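# Loop the blue air tube into its own coupling

## Task

Curve the blue air tube back on itself and insert its loose end deep into the coupling fitted at its opposite end.

## Robot and tools

Robot: two xArm6 arms, left_arm and right_arm, each with a two-finger parallel gripper. Scene frame: origin at table-top height halfway between the arms' nominal bases, +x out over the table, +z up, left_arm on the +y side. Image left and right do not match the arm names. Calibrated bases in the scene frame: left_arm at (+0.005, +0.367, 0) m, quat_wxyz (+1.000, 0, 0, -0.016); right_arm at (+0.010, -0.402, 0) m, quat_wxyz (+1.000, 0, 0, +0.020). Both bases have +z as up.

Frames: every hand pose, velocity, target and wrist-camera pose is given in that arm's own base frame. Fixed cameras and the table use the scene frame. Printed hand positions may be off by a few centimetres, more at long reach.

Gripper: fingers point along the gripper's +z axis and close along its y axis. end_effector_position is the pinch point between closed pads, about 2 cm short of the fingertips. Closing pushes the tips roughly 10 mm further along +z, mostly while the pads are more than 40 mm apart.

The row (used by every moving call): 16 plain numbers, always for both arms. First left_arm: x, y, z (metres, an absolute position of the pinch point in left_arm's base frame), qw, qx, qy, qz (absolute orientation, w first, same frame), opening. Then the same eight for right_arm in right_arm's base frame. Opening runs from -1 (closed) to +1 (fully open, 0.084 m). A 0 is a real command, so to leave a gripper alone resend its current command (from "Tool commands", or the last value you sent).

execute_actions(actions, cameras): actions is a list of actions; each action is a list of 1 to 15 rows, one row per 1/30 s control step; if fewer than 15, the last row is held for the rest, so one action lasts 0.5 s. An empty list only reports state and images. If any row puts a target more than 0.6 m from that gripper's current position along any of the gripper's own axes, that action is rejected for both arms; a malformed action, or a first action failing that check against the last reported state, rejects the whole call. Each step the controller clips the command to 70 mm and 16 degrees from the measured pose, so one action may fall short; afterwards the arm heads for the "Hand target" shown in the result, and you send the remainder next time. Keep a fixed quaternion in every row to hold orientation rather than copying the drifting reported one. An idle arm that touches nothing should get, in every call, the full pose from the last result before it stopped moving, plus its wanted opening. An arm blocked by an object keeps pushing until commanded away.

move(target, speed, blend, opening_speed, blocking, cameras): target is one 16-number row or a list of up to 15 rows (absolute poses, no 0.6 m check). Each gripper travels a straight line from its Hand target, rotating the short way. speed is in m/s, 0.002 to 1, default 0.25 (rotation capped at twice that in rad/s); one value or one per target. blend (m) rounds corners at intermediate targets; 0 stops at each. opening_speed (per second on the -1..+1 scale, at least 0.2) ramps finger changes. Paths take at least 0.5 s and are cut at 10 s. They ignore obstacles and the other arm; faster means more lag, straying and harder contact, and a target set deeper past a contact pushes harder. A changed first opening pauses the arms only if that target is within 3 mm of the gripper or its last command; later openings apply on arrival once everything rests. blocking=false returns after about 0.5 s while the move continues; a new move replaces it. The result adds a "move:" line: done, off_target, moving, held or fault, plus limits (paced = pose clipped, held = steps withheld). Arms not named are done (within 3 mm and 2 degrees). done or off_target say nothing about contact.

wait(seconds 0 to 10): runs the scene with last commands held. stop: brakes a running move (needs room). zoom_image(camera, region [x0, y0, x1, y1] pixels, at most 504 by 504) enlarges part of a camera's latest image. clear_fault(arm): clears a reported torque fault. read_manual: licence texts only. finished_scene(scene): ends the current scene; irreversible, so call only once the tube end sits firmly in the coupling with no robot support.

Cameras: cam_high, cam_low, cam_table (504x504), cam_left_wrist, cam_right_wrist (896x504).

Result lines: end_effector_position, end_effector_quat_wxyz, velocities (m/s, rad/s); grip_measured (measured opening on the command scale; last Joint positions value is opening in metres); Joint velocities may read "within noise"; Joint torques follow joint order, include the arm's weight, carry offsets and noise, positive toward larger joint angles; execute_actions also lists some step positions.

Holding: command an opening clearly below grip_measured; lower squeezes harder, about 24 N per pad at most. Fast closing can squeeze too hard.

Avoid: arms colliding or one gripper closing on the other's fingers (the clearance check helps but is not guaranteed); fast impacts; releasing the tube while it moves; anything leaving the table. Torque fault: if contact torque reaches a joint's limit (N m: waist 43.3, shoulder 43.4, elbow 26.7, forearm roll 26.7, wrist pitch 14.4, wrist roll 15), or a motor sits at its limit for 1 s, the arm stops until clear_fault. Motors heat when holding loads, stretched out or pushing unreachable poses; MOTOR HOT appears at 65 °C and at 80 °C the arm brakes for 30 to 60 s. Loose objects may occasionally get nudged. The simulation keeps running while you reply.

Each tool is called after ">>>" by a JSON object that holds its "api" and its "payload", one argument or row to a line.

## Session

>>> {"api": "execute_actions", "payload": {
  "actions": []
}}

Scene clock: 0.00 s.
left_arm: end_effector_position=(+0.5025, -0.4267, +0.2115) grip_measured=+1.00 end_effector_quat_wxyz=(+0.012, +0.975, +0.216, -0.053) | right_arm: end_effector_position=(+0.2944, -0.2502, +0.3640) grip_measured=+1.00 end_effector_quat_wxyz=(-0.112, +0.888, +0.226, +0.385)
Joint positions: left_arm=[-0.668 0.835 -2.318 -0.097 1.531 -1.097 0.084] | right_arm=[-1.19 -0.38 -0.963 0.815 1.527 -1.805 0.084]
Joint velocities: within noise
Joint torques (N m): no reading
Hand target: left_arm +0.5025, -0.4267, +0.2115; +0.012, +0.975, +0.216, -0.053 | right_arm +0.2944, -0.2502, +0.3640; -0.112, +0.888, +0.226, +0.385
Tool commands: left_gripper/opening=+1.0 right_gripper/opening=+1.0

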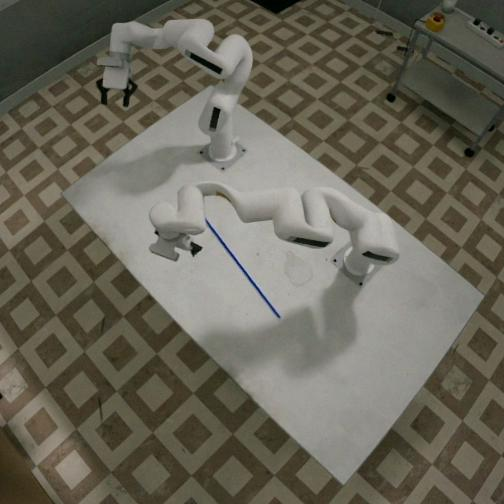

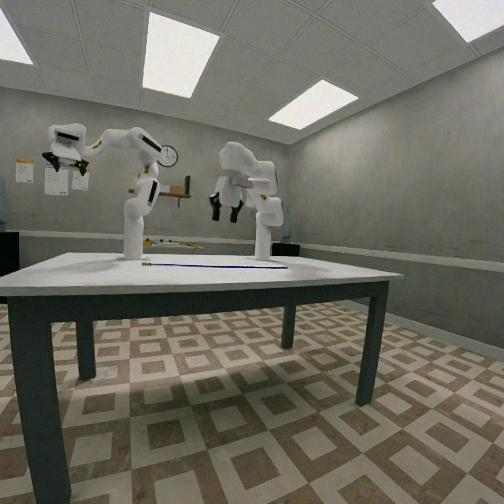

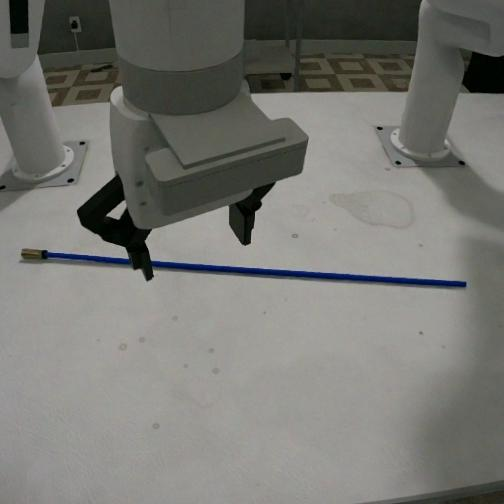

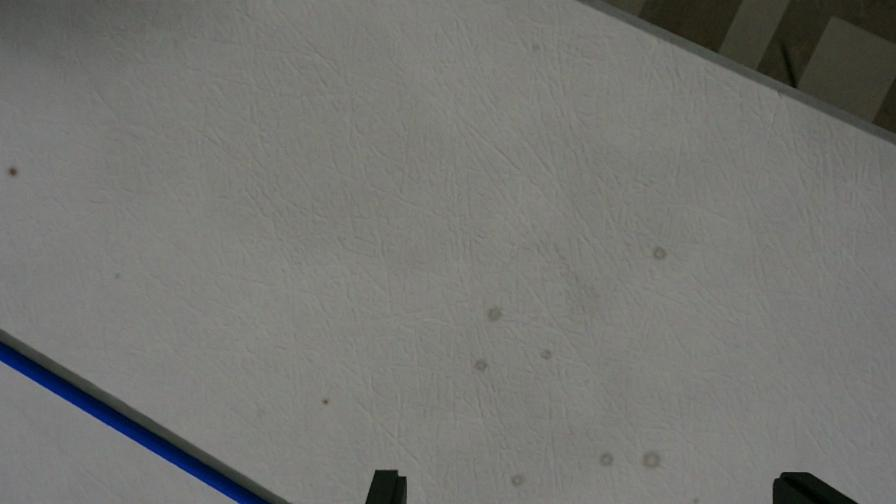

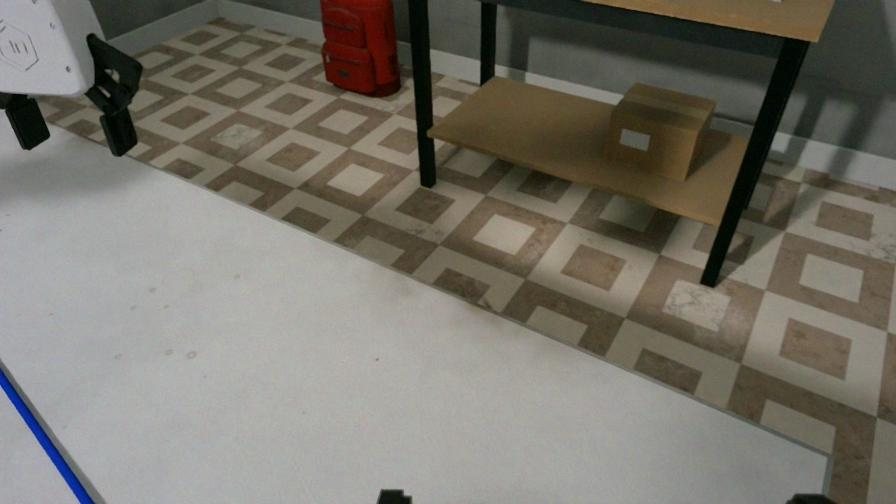

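>>> {"api": "move", "payload": {
  "target": [0.368,-0.09,0.30,0,0.7071,-0.7071,0,1,0.296,0.14,0.30,0,0.7071,0.7071,0,1]
}}

Scene clock: 32.83 s.
left_arm: end_effector_position=(+0.3680, -0.0900, +0.3000) grip_measured=+1.00 end_effector_quat_wxyz=(+0.000, +0.707, -0.707, +0.000) | right_arm: end_effector_position=(+0.2960, +0.1400, +0.3000) grip_measured=+1.00 end_effector_quat_wxyz=(+0.000, +0.707, +0.707, +0.000)
Joint positions: left_arm=[-0.24 -0.353 -0.992 0 1.346 1.331 0.084] | right_arm=[0.442 -0.537 -0.847 0 1.384 -1.129 0.084]
Joint velocities: within noise
Joint torques (N m): left_arm=[0.83 -23.76 -16 -1.09 -1.58 0.42] | right_arm=[0.93 -6.23 -18.65 -0.65 -1 0.62]
Hand target: left_arm +0.3680, -0.0900, +0.3000; +0.000, +0.707, -0.707, +0.000 | right_arm +0.2960, +0.1400, +0.3000; +0.000, +0.707, +0.707, +0.000
Off the commanded pose: left_arm 0.000 m, 0 deg | right_arm 0.000 m, 0 deg.
move: done

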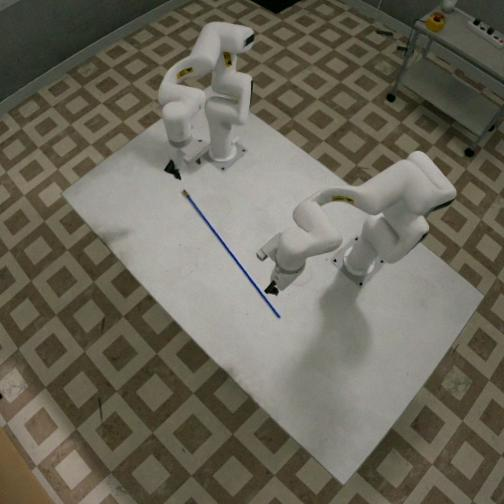

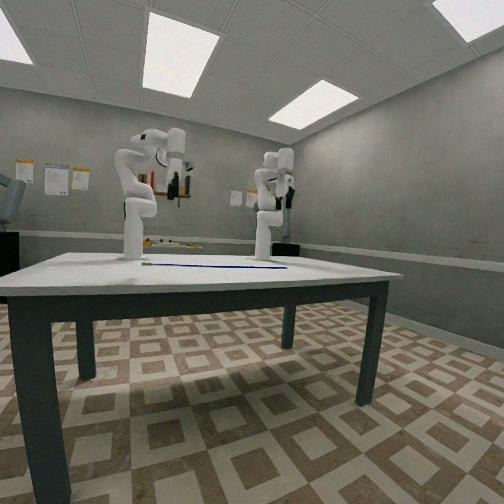

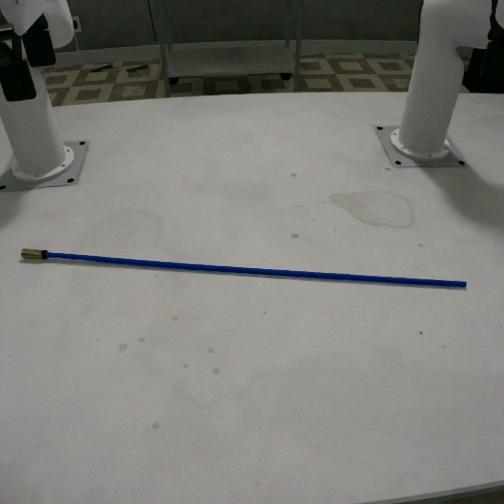

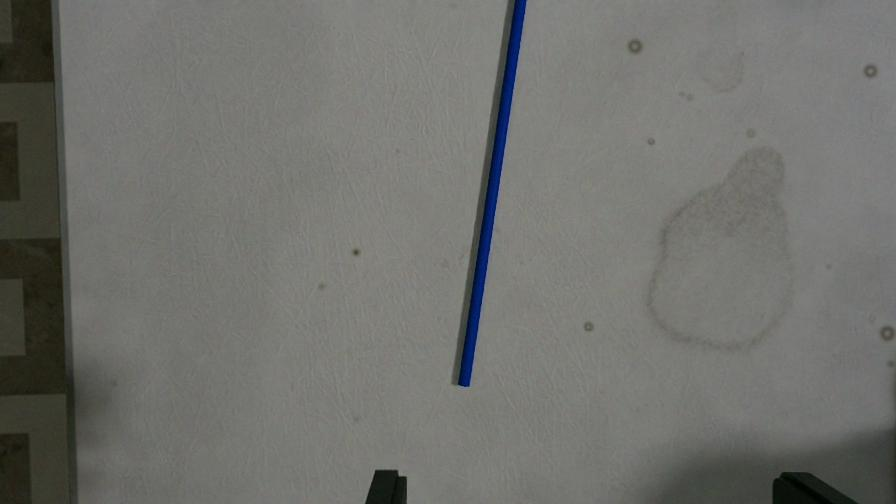

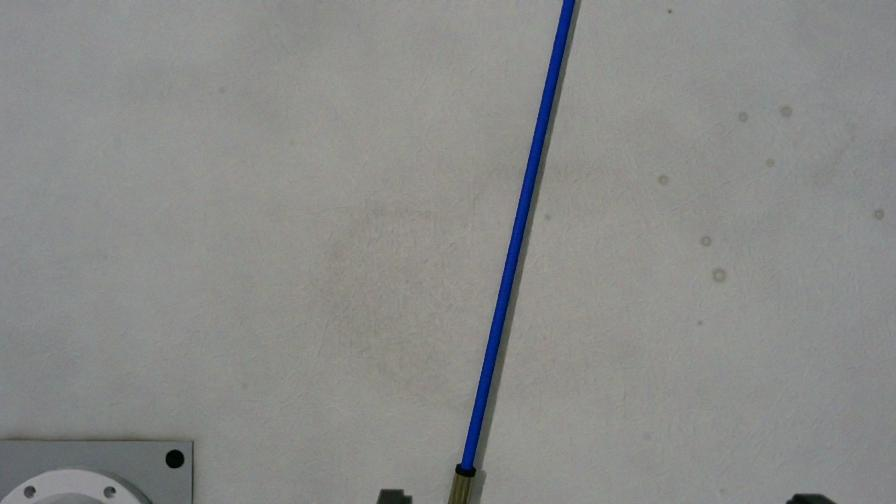

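>>> {"api": "zoom_image", "payload": {
  "camera": "cam_left_wrist",
  "region": [346, 404, 846, 504]
}}

>>> {"api": "zoom_image", "payload": {
  "camera": "cam_right_wrist",
  "region": [366, 404, 866, 504]
}}

>>> {"api": "zoom_image", "payload": {
  "camera": "cam_table",
  "region": [0, 220, 120, 290]
}}

>>> {"api": "zoom_image", "payload": {
  "camera": "cam_right_wrist",
  "region": [400, 430, 540, 504]
}}

Scaled by 1.008 from the camera's 896x504 image, which has a finer 1280x720 frame.

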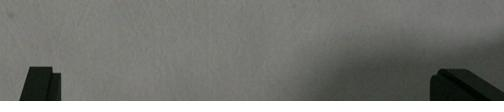

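Scaled by 1.008 from the camera's 896x504 image, which has a finer 1280x720 frame.

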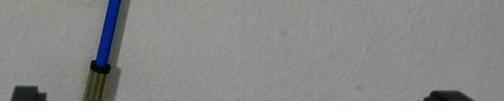

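Scaled by 4.200 from the camera's 504x504 image, which has a finer 720x720 frame.

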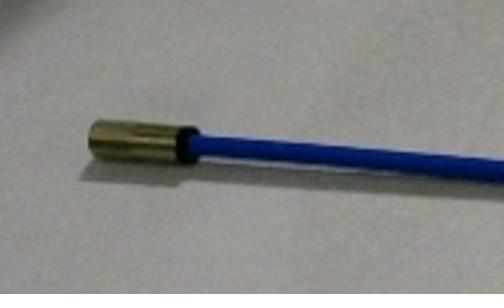

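Scaled by 3.600 from the camera's 896x504 image, which has a finer 1280x720 frame.

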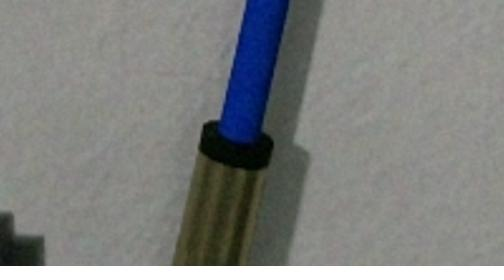

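>>> {"api": "move", "payload": {
  "target": [0.36,0.0,0.2,0,0.6547,-0.7559,0,0.2,0.305,-0.02,0.2,0,0.7788,0.6273,0,0.2]
}}

Scene clock: 64.57 s.
left_arm: end_effector_position=(+0.3600, +0.0000, +0.2000) grip_measured=+0.19 end_effector_quat_wxyz=(+0.000, -0.655, +0.756, +0.000) | right_arm: end_effector_position=(+0.3050, -0.0200, +0.2000) grip_measured=+0.19 end_effector_quat_wxyz=(+0.000, +0.779, +0.627, +0.000)
Joint positions: left_arm=[0 -0.369 -0.691 0 1.059 1.714 0.052] | right_arm=[-0.065 -0.582 -0.529 0 1.111 -1.422 0.052]
Joint velocities: within noise
Joint torques (N m): left_arm=[1.04 -18.18 -15.46 -1.01 -2.22 0.4] | right_arm=[-1.36 -6.07 -17.71 0.05 -1.35 -0.53]
Hand target: left_arm +0.3600, +0.0000, +0.2000; +0.000, -0.655, +0.756, +0.000 | right_arm +0.3050, -0.0200, +0.2000; +0.000, +0.779, +0.627, +0.000
Off the commanded pose: left_arm 0.000 m, 0 deg | right_arm 0.000 m, 0 deg.
move: done

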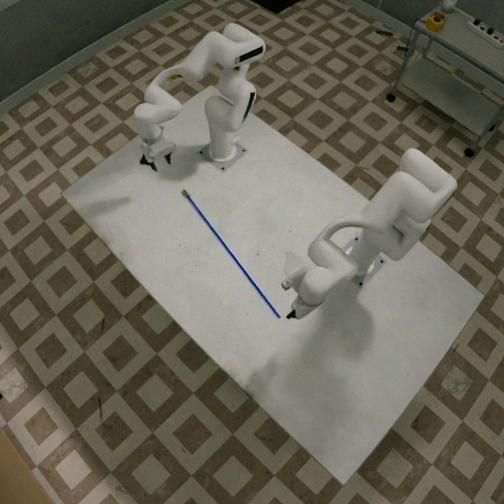

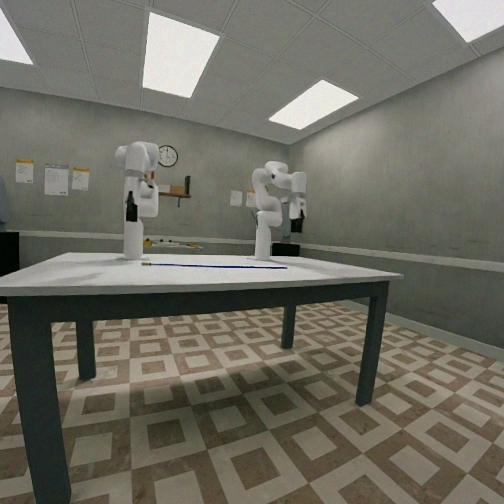

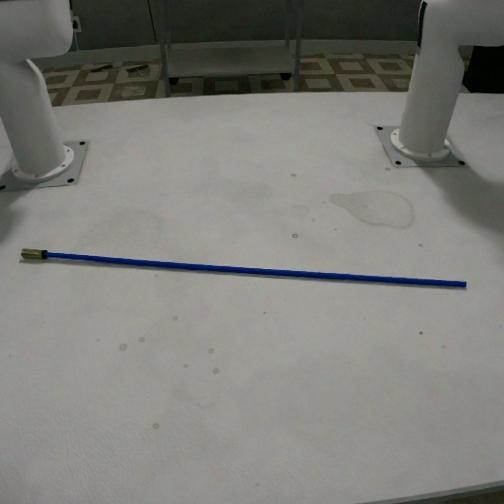

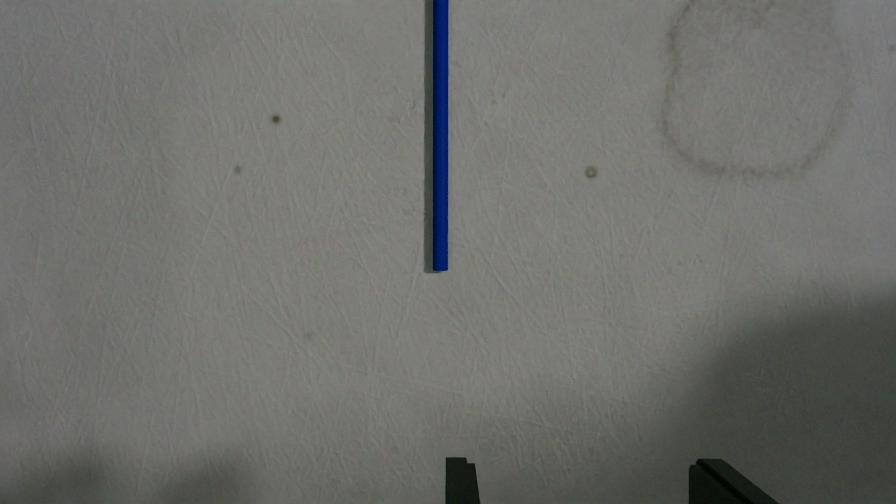

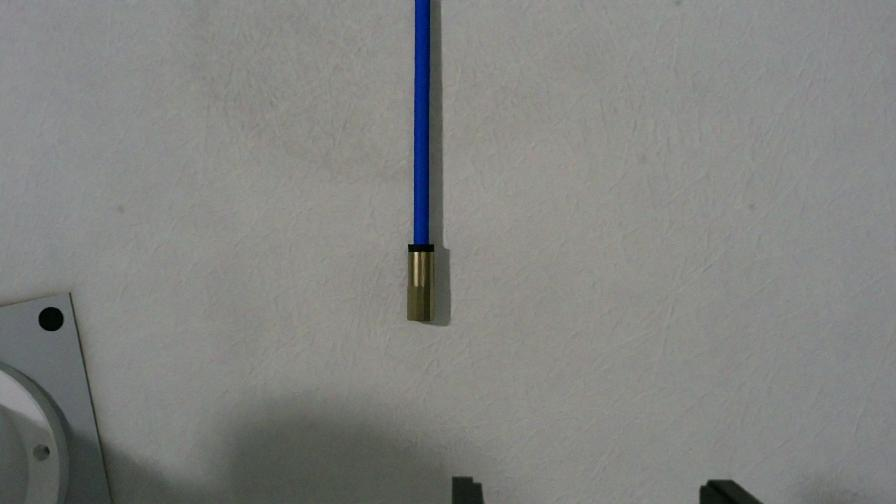

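>>> {"api": "move", "payload": {
  "target": [0.3775,-0.1388,0.08,-0.0986,0.6491,-0.7494,-0.0854,-0.05,0.2691,0.0528,0.08,0.0819,0.7721,0.6219,-0.1016,-0.05]
}}

Scene clock: 74.00 s.
left_arm: end_effector_position=(+0.3775, -0.1388, +0.0800) grip_measured=-0.06 end_effector_quat_wxyz=(+0.099, -0.649, +0.749, +0.085) | right_arm: end_effector_position=(+0.2691, +0.0528, +0.0800) grip_measured=-0.06 end_effector_quat_wxyz=(+0.082, +0.772, +0.622, -0.102)
Joint positions: left_arm=[-0.461 0.055 -0.746 0.347 0.806 0.996 0.041] | right_arm=[0.342 -0.339 -0.345 -0.298 0.847 -0.798 0.041]
Joint velocities: within noise
Joint torques (N m): left_arm=[-0.59 -28.34 -14.31 0.12 -1.27 -0.48] | right_arm=[0.62 -6.84 -15.41 -0.53 -1.08 0.54]
Hand target: left_arm +0.3775, -0.1388, +0.0800; +0.099, -0.649, +0.749, +0.085 | right_arm +0.2691, +0.0528, +0.0800; +0.082, +0.772, +0.622, -0.102
Off the commanded pose: left_arm 0.000 m, 0 deg | right_arm 0.000 m, 0 deg.
move: done

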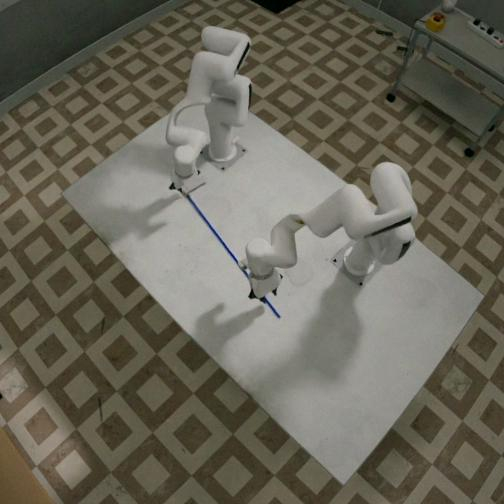

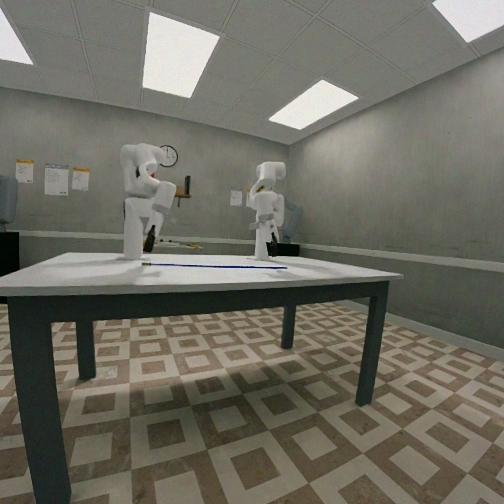

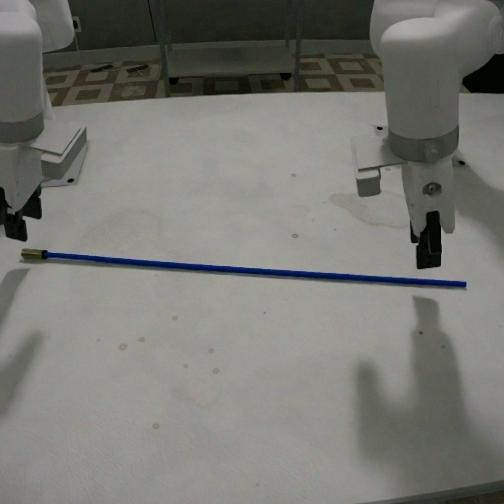

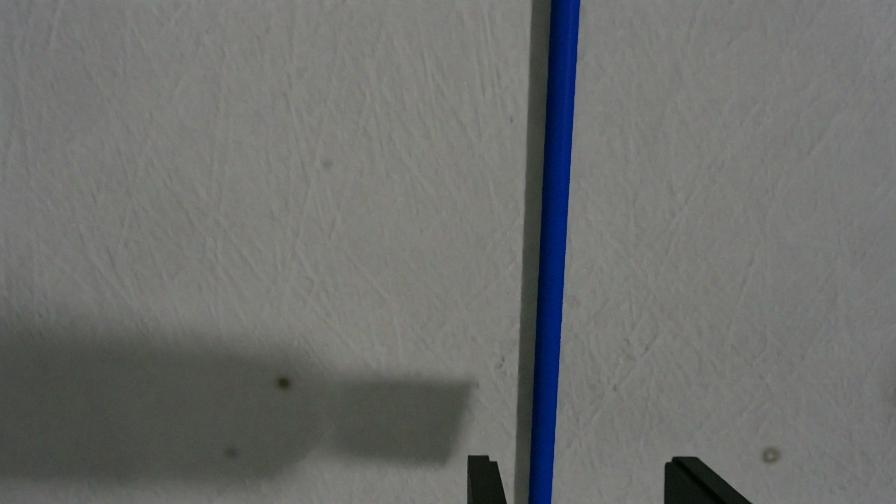

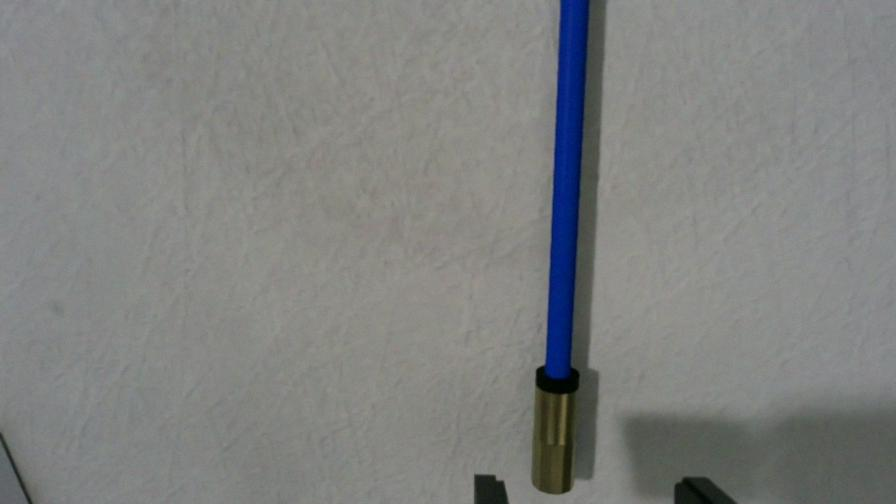

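>>> {"api": "move", "payload": {
  "target": [0.3775,-0.1388,0.026,-0.0986,0.6491,-0.7494,-0.0854,-0.05,0.2706,0.0525,0.026,0.0819,0.7721,0.6219,-0.1016,-0.05],
  "speed": 0.06
}}

>>> {"api": "zoom_image", "payload": {
  "camera": "cam_table",
  "region": [0, 180, 130, 290]
}}

>>> {"api": "zoom_image", "payload": {
  "camera": "cam_table",
  "region": [374, 200, 504, 310]
}}

Scene clock: 79.33 s.
left_arm: end_effector_position=(+0.3775, -0.1388, +0.0260) grip_measured=-0.06 end_effector_quat_wxyz=(+0.099, -0.649, +0.749, +0.085) | right_arm: end_effector_position=(+0.2706, +0.0525, +0.0260) grip_measured=-0.06 end_effector_quat_wxyz=(+0.082, +0.772, +0.622, -0.102)
Joint positions: left_arm=[-0.446 0.194 -0.73 0.416 0.658 0.922 0.041] | right_arm=[0.312 -0.138 -0.323 -0.389 0.631 -0.71 0.041]
Joint velocities: within noise
Joint torques (N m): left_arm=[0.71 -30.2 -12.52 0.1 -1.63 -0.19] | right_arm=[-1.46 -9.17 -13.08 -0.68 -1.01 0.47]
Hand target: left_arm +0.3775, -0.1388, +0.0260; +0.099, -0.649, +0.749, +0.085 | right_arm +0.2706, +0.0525, +0.0260; +0.082, +0.772, +0.622, -0.102
Off the commanded pose: left_arm 0.000 m, 0 deg | right_arm 0.000 m, 0 deg.
move: done

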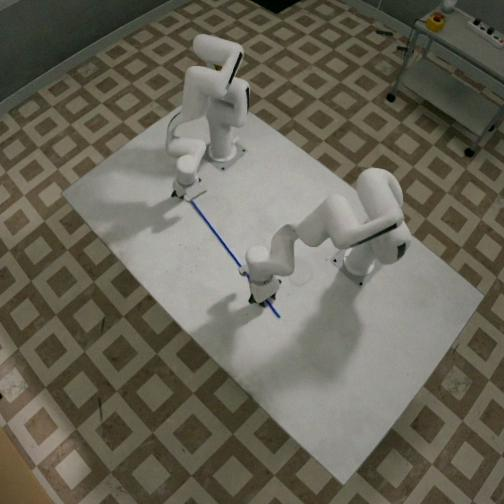

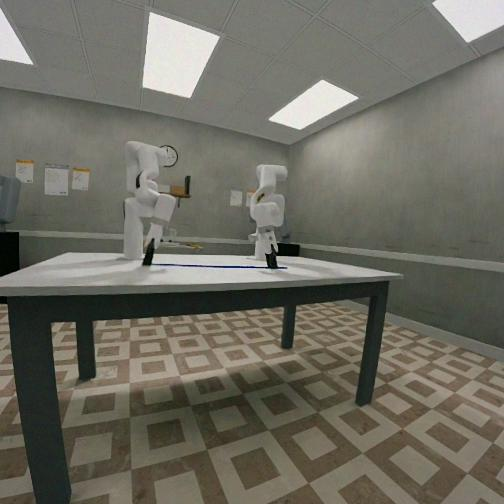

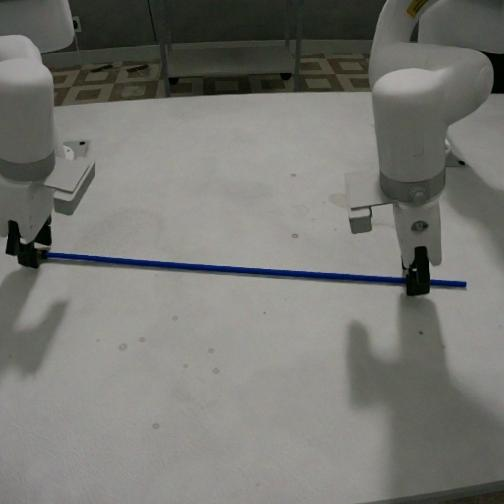

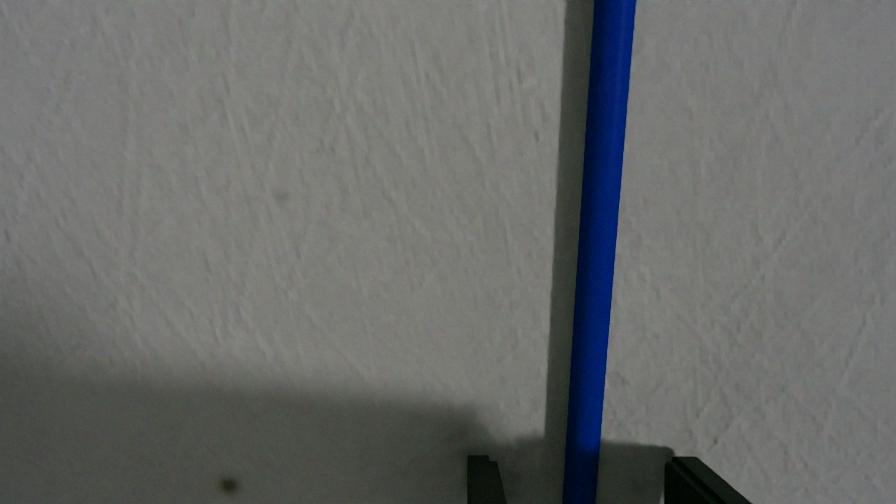

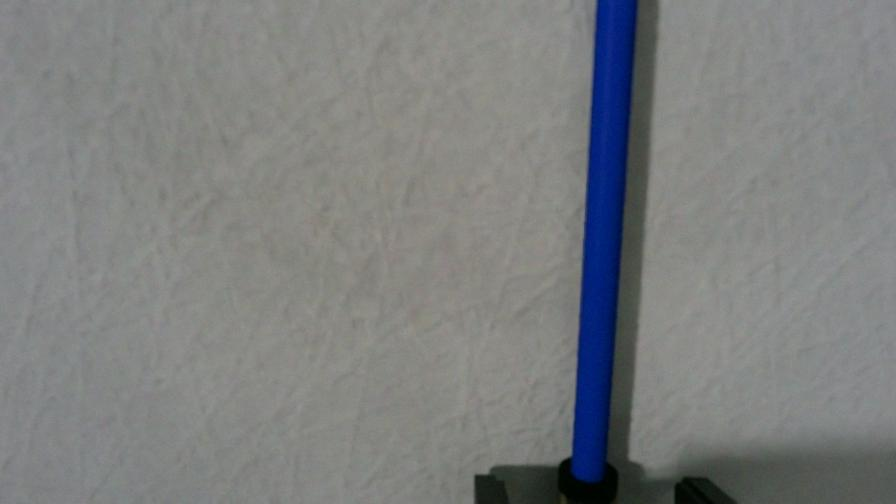

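Scaled by 3.877 from the camera's 504x504 image, which has a finer 720x720 frame.

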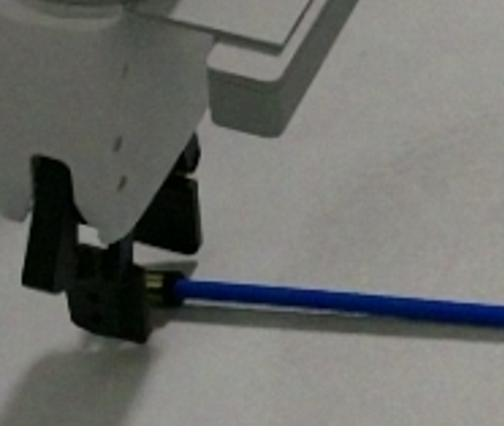

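Scaled by 3.877 from the camera's 504x504 image, which has a finer 720x720 frame.

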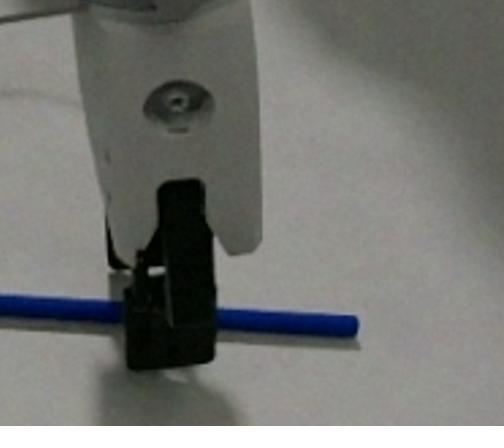

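>>> {"api": "move", "payload": {
  "target": [
    [0.3775,-0.1388,0.0235,-0.0986,0.6491,-0.7494,-0.0854,-0.05,0.2706,0.0525,0.0245,0.0819,0.7721,0.6219,-0.1016,-0.05],
    [0.3775,-0.1388,0.0235,-0.0986,0.6491,-0.7494,-0.0854,-1,0.2706,0.0525,0.0245,0.0819,0.7721,0.6219,-0.1016,-1]
  ],
  "speed": 0.03,
  "opening_speed": 0.6
}}

>>> {"api": "zoom_image", "payload": {
  "camera": "cam_table",
  "region": [374, 200, 504, 310]
}}

>>> {"api": "zoom_image", "payload": {
  "camera": "cam_table",
  "region": [0, 180, 130, 290]
}}

Scene clock: 85.10 s.
left_arm: end_effector_position=(+0.3775, -0.1388, +0.0235) grip_measured=-0.83 end_effector_quat_wxyz=(+0.099, -0.649, +0.749, +0.085) | right_arm: end_effector_position=(+0.2706, +0.0525, +0.0245) grip_measured=-0.70 end_effector_quat_wxyz=(+0.082, +0.772, +0.622, -0.102)
Joint positions: left_arm=[-0.446 0.201 -0.73 0.42 0.651 0.917 0.007] | right_arm=[0.311 -0.132 -0.323 -0.393 0.625 -0.706 0.013]
Joint velocities: within noise
Joint torques (N m): left_arm=[0.07 -15.75 -4.24 -1.29 -0.5 -0.12] | right_arm=[-0.96 -8.75 -12.69 -0.28 -0.97 0.42]
Hand target: left_arm +0.3775, -0.1388, +0.0235; +0.099, -0.649, +0.749, +0.085 | right_arm +0.2706, +0.0525, +0.0245; +0.082, +0.772, +0.622, -0.102
Off the commanded pose: left_arm 0.000 m, 0 deg | right_arm 0.000 m, 0 deg.
move: done

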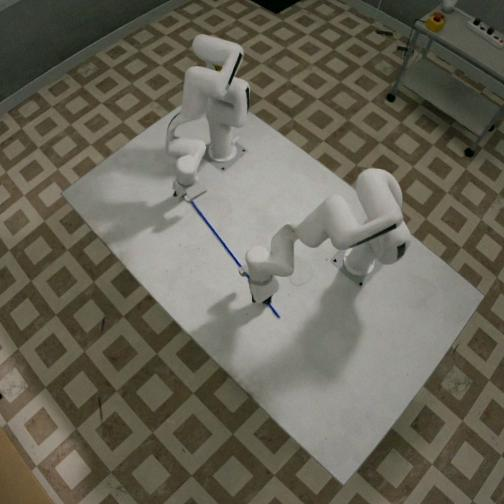

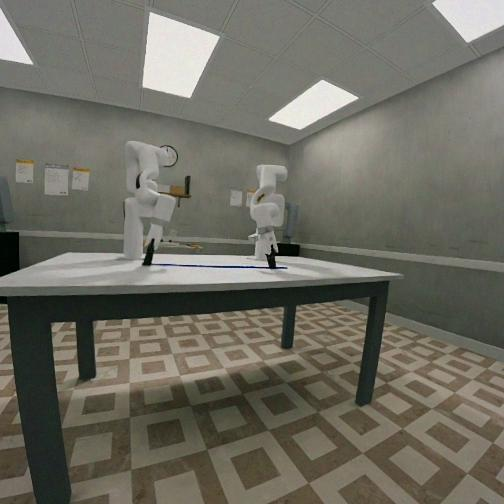

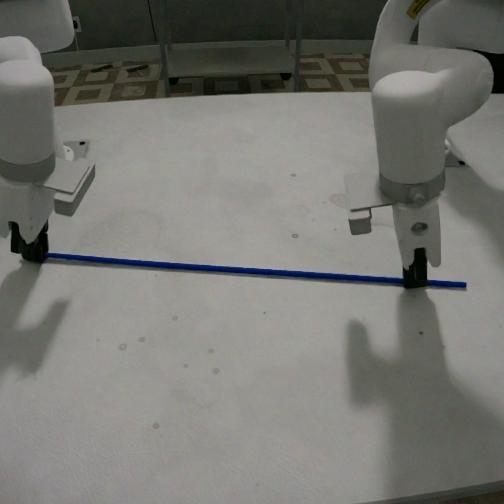

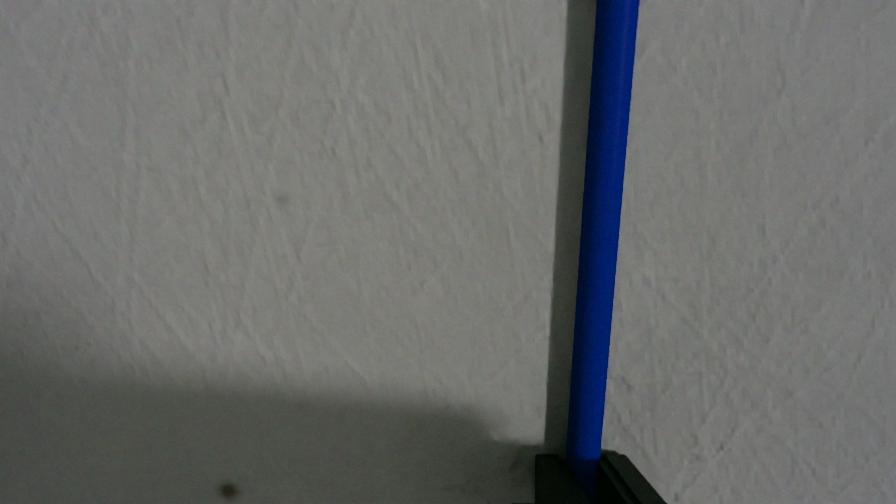

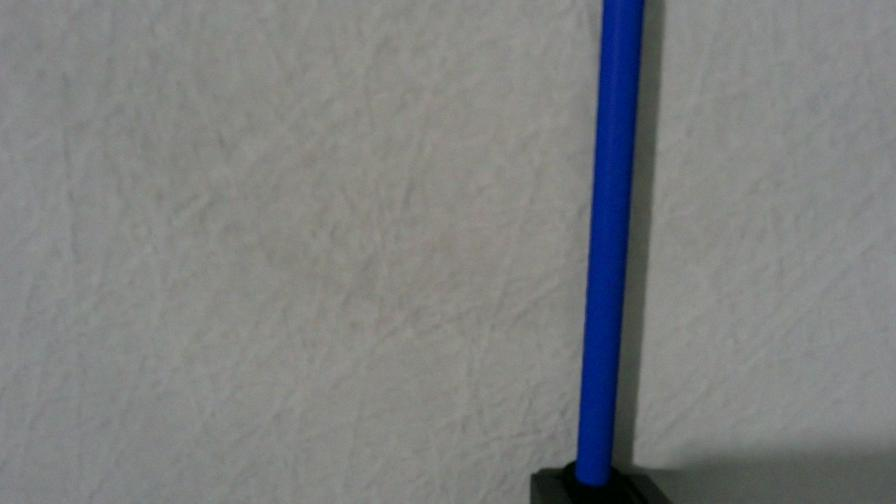

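Scaled by 3.877 from the camera's 504x504 image, which has a finer 720x720 frame.

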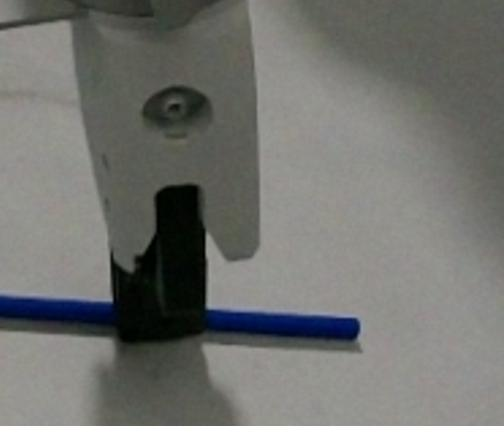

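Scaled by 3.877 from the camera's 504x504 image, which has a finer 720x720 frame.

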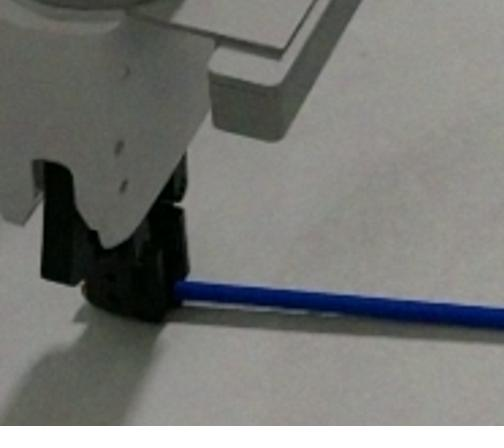

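>>> {"api": "move", "payload": {
  "target": [
    [0.3779,-0.1406,0.082,-0.0986,0.6491,-0.7494,-0.0854,-1,0.2706,0.0548,0.080,0.0819,0.7721,0.6219,-0.1016,-1],
    [0.3493,-0.154,0.082,-0.0718,0.8276,-0.5458,-0.1089,-1,0.2645,0.0776,0.080,0.0542,0.9018,0.4119,-0.1187,-1],
    [0.3182,-0.1826,0.082,-0.0393,0.9453,-0.2989,-0.1244,-1,0.2581,0.1175,0.080,0.0236,0.9751,0.1790,-0.1284,-1]
  ],
  "speed": [0.08,0.15,0.15],
  "blend": 0.01
}}

Scene clock: 99.33 s.
left_arm: end_effector_position=(+0.3182, -0.1826, +0.0820) grip_measured=-0.84 end_effector_quat_wxyz=(-0.039, +0.945, -0.299, -0.124) | right_arm: end_effector_position=(+0.2581, +0.1175, +0.0800) grip_measured=-0.70 end_effector_quat_wxyz=(+0.024, +0.975, +0.179, -0.128)
Joint positions: left_arm=[-0.532 0.064 -0.797 0.025 0.993 0.064 0.007] | right_arm=[0.417 -0.197 -0.496 0.017 0.955 0.042 0.013]
Joint velocities: within noise
Joint torques (N m): left_arm=[-0.86 -33.2 -13.02 -1.13 -1.47 -0.05] | right_arm=[0.77 -9.44 -15.39 -0.04 -1 0.74]
Hand target: left_arm +0.3182, -0.1826, +0.0820; -0.039, +0.945, -0.299, -0.124 | right_arm +0.2581, +0.1175, +0.0800; +0.024, +0.975, +0.179, -0.128
Off the commanded pose: left_arm 0.000 m, 0 deg | right_arm 0.000 m, 0 deg.
move: done

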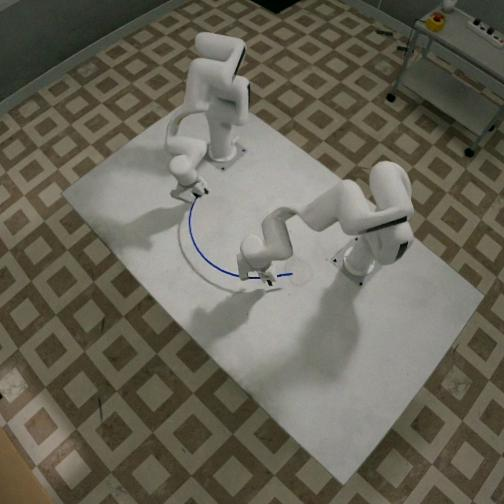

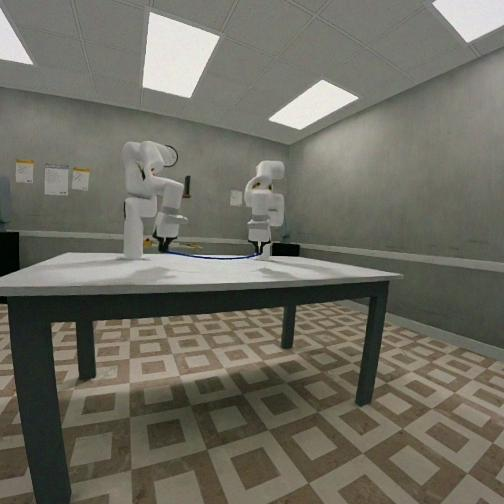

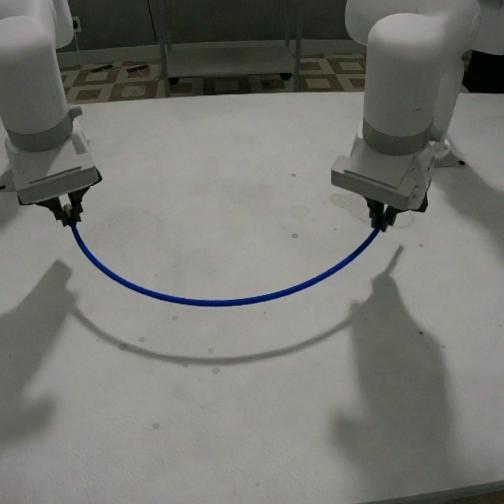

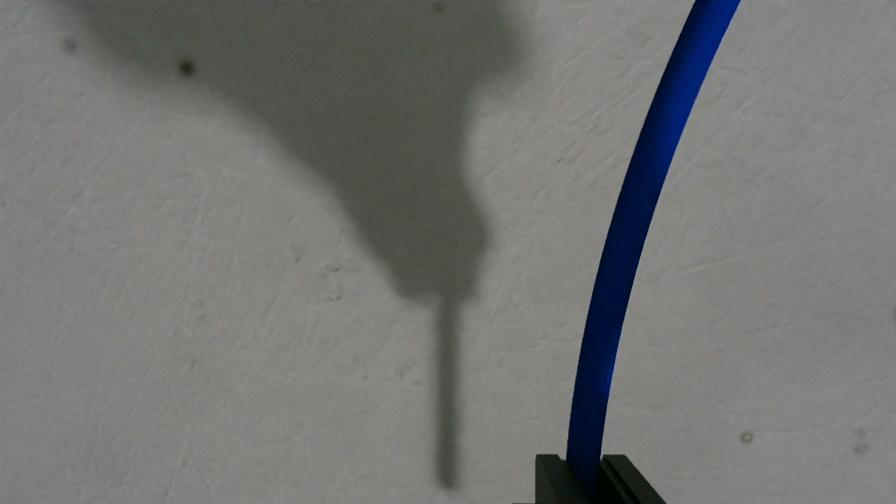

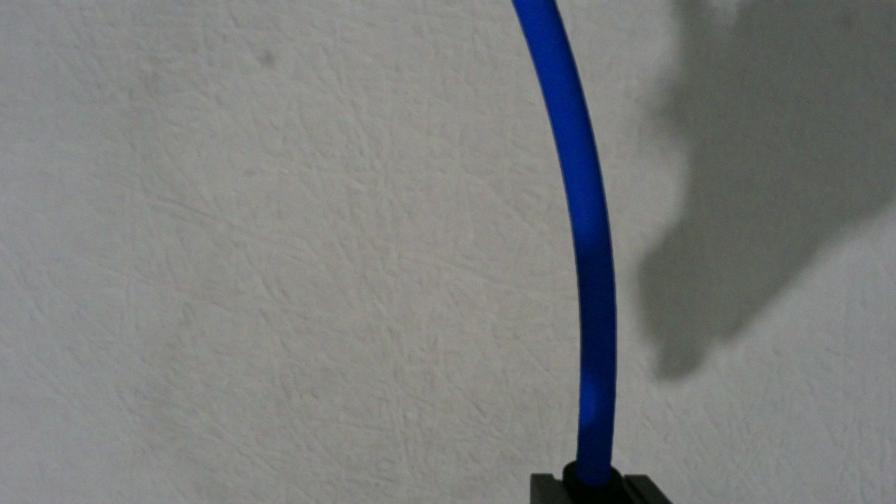

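>>> {"api": "move", "payload": {
  "target": [
    [0.2981,-0.2294,0.082,-0.0038,0.9910,-0.0285,-0.1304,-1,0.2618,0.1735,0.080,-0.0084,0.9893,-0.0640,-0.1302,-1],
    [0.3014,-0.2728,0.082,0.0320,0.9611,0.2432,-0.1265,-1,0.2821,0.2263,0.080,-0.0400,0.9437,-0.3039,-0.1242,-1],
    [0.3227,-0.292,0.082,0.0654,0.8582,0.4965,-0.1130,-1,0.3127,0.2549,0.080,-0.0692,0.8407,-0.5254,-0.1107,-1]
  ],
  "speed": 0.16,
  "blend": 0.01
}}

Scene clock: 106.70 s.
left_arm: end_effector_position=(+0.3227, -0.2920, +0.0820) grip_measured=-0.84 end_effector_quat_wxyz=(+0.065, +0.858, +0.496, -0.113) | right_arm: end_effector_position=(+0.3127, +0.2549, +0.0800) grip_measured=-0.70 end_effector_quat_wxyz=(-0.069, +0.841, -0.525, -0.111)
Joint positions: left_arm=[-0.641 0.085 -0.766 -0.414 0.693 -1.368 0.007] | right_arm=[0.586 -0.007 -0.646 0.43 0.664 1.361 0.013]
Joint velocities: within noise
Joint torques (N m): left_arm=[-0.64 -30.3 -12.96 0.25 -1.93 -0.56] | right_arm=[0.27 -12.26 -15.33 -0.66 -1.34 0.41]
Hand target: left_arm +0.3227, -0.2920, +0.0820; +0.065, +0.858, +0.496, -0.113 | right_arm +0.3127, +0.2549, +0.0800; -0.069, +0.841, -0.525, -0.111
Off the commanded pose: left_arm 0.000 m, 0 deg | right_arm 0.000 m, 0 deg.
move: done

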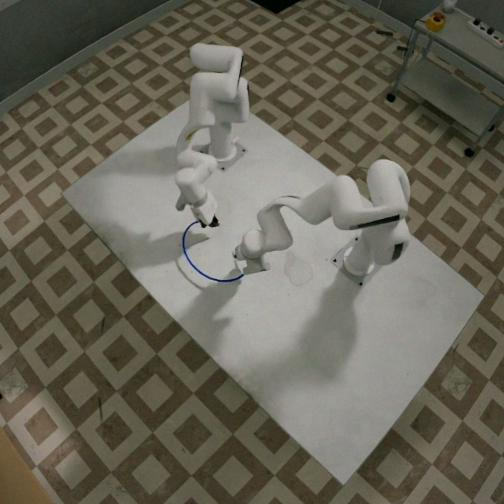

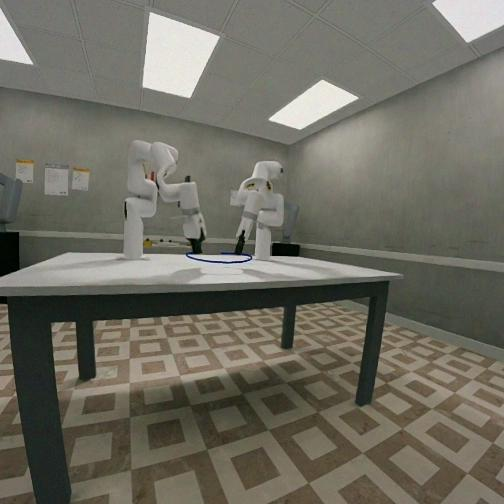

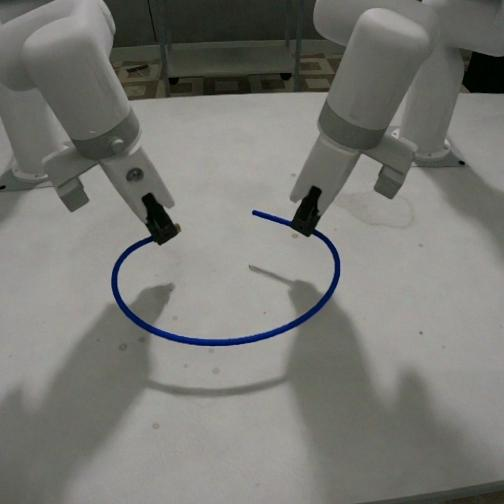

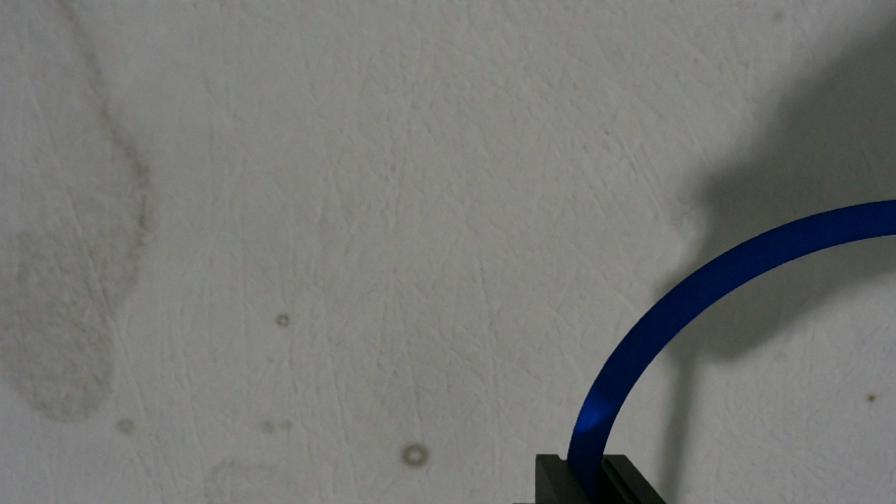

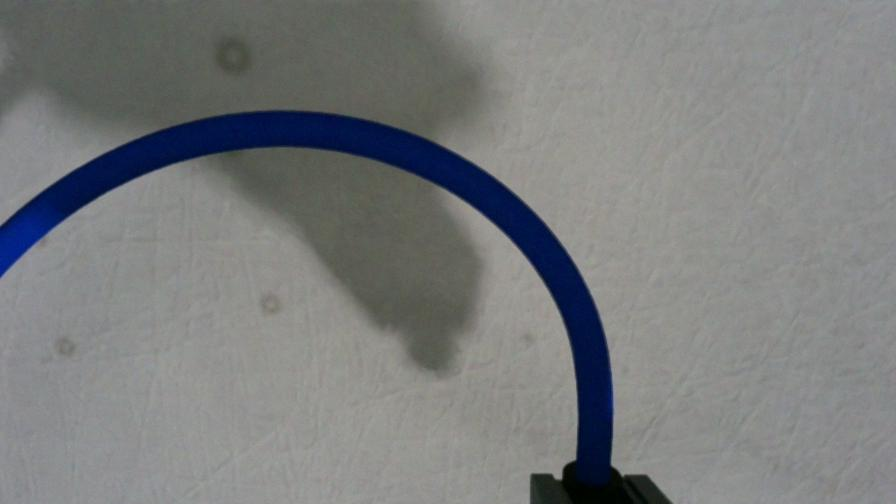

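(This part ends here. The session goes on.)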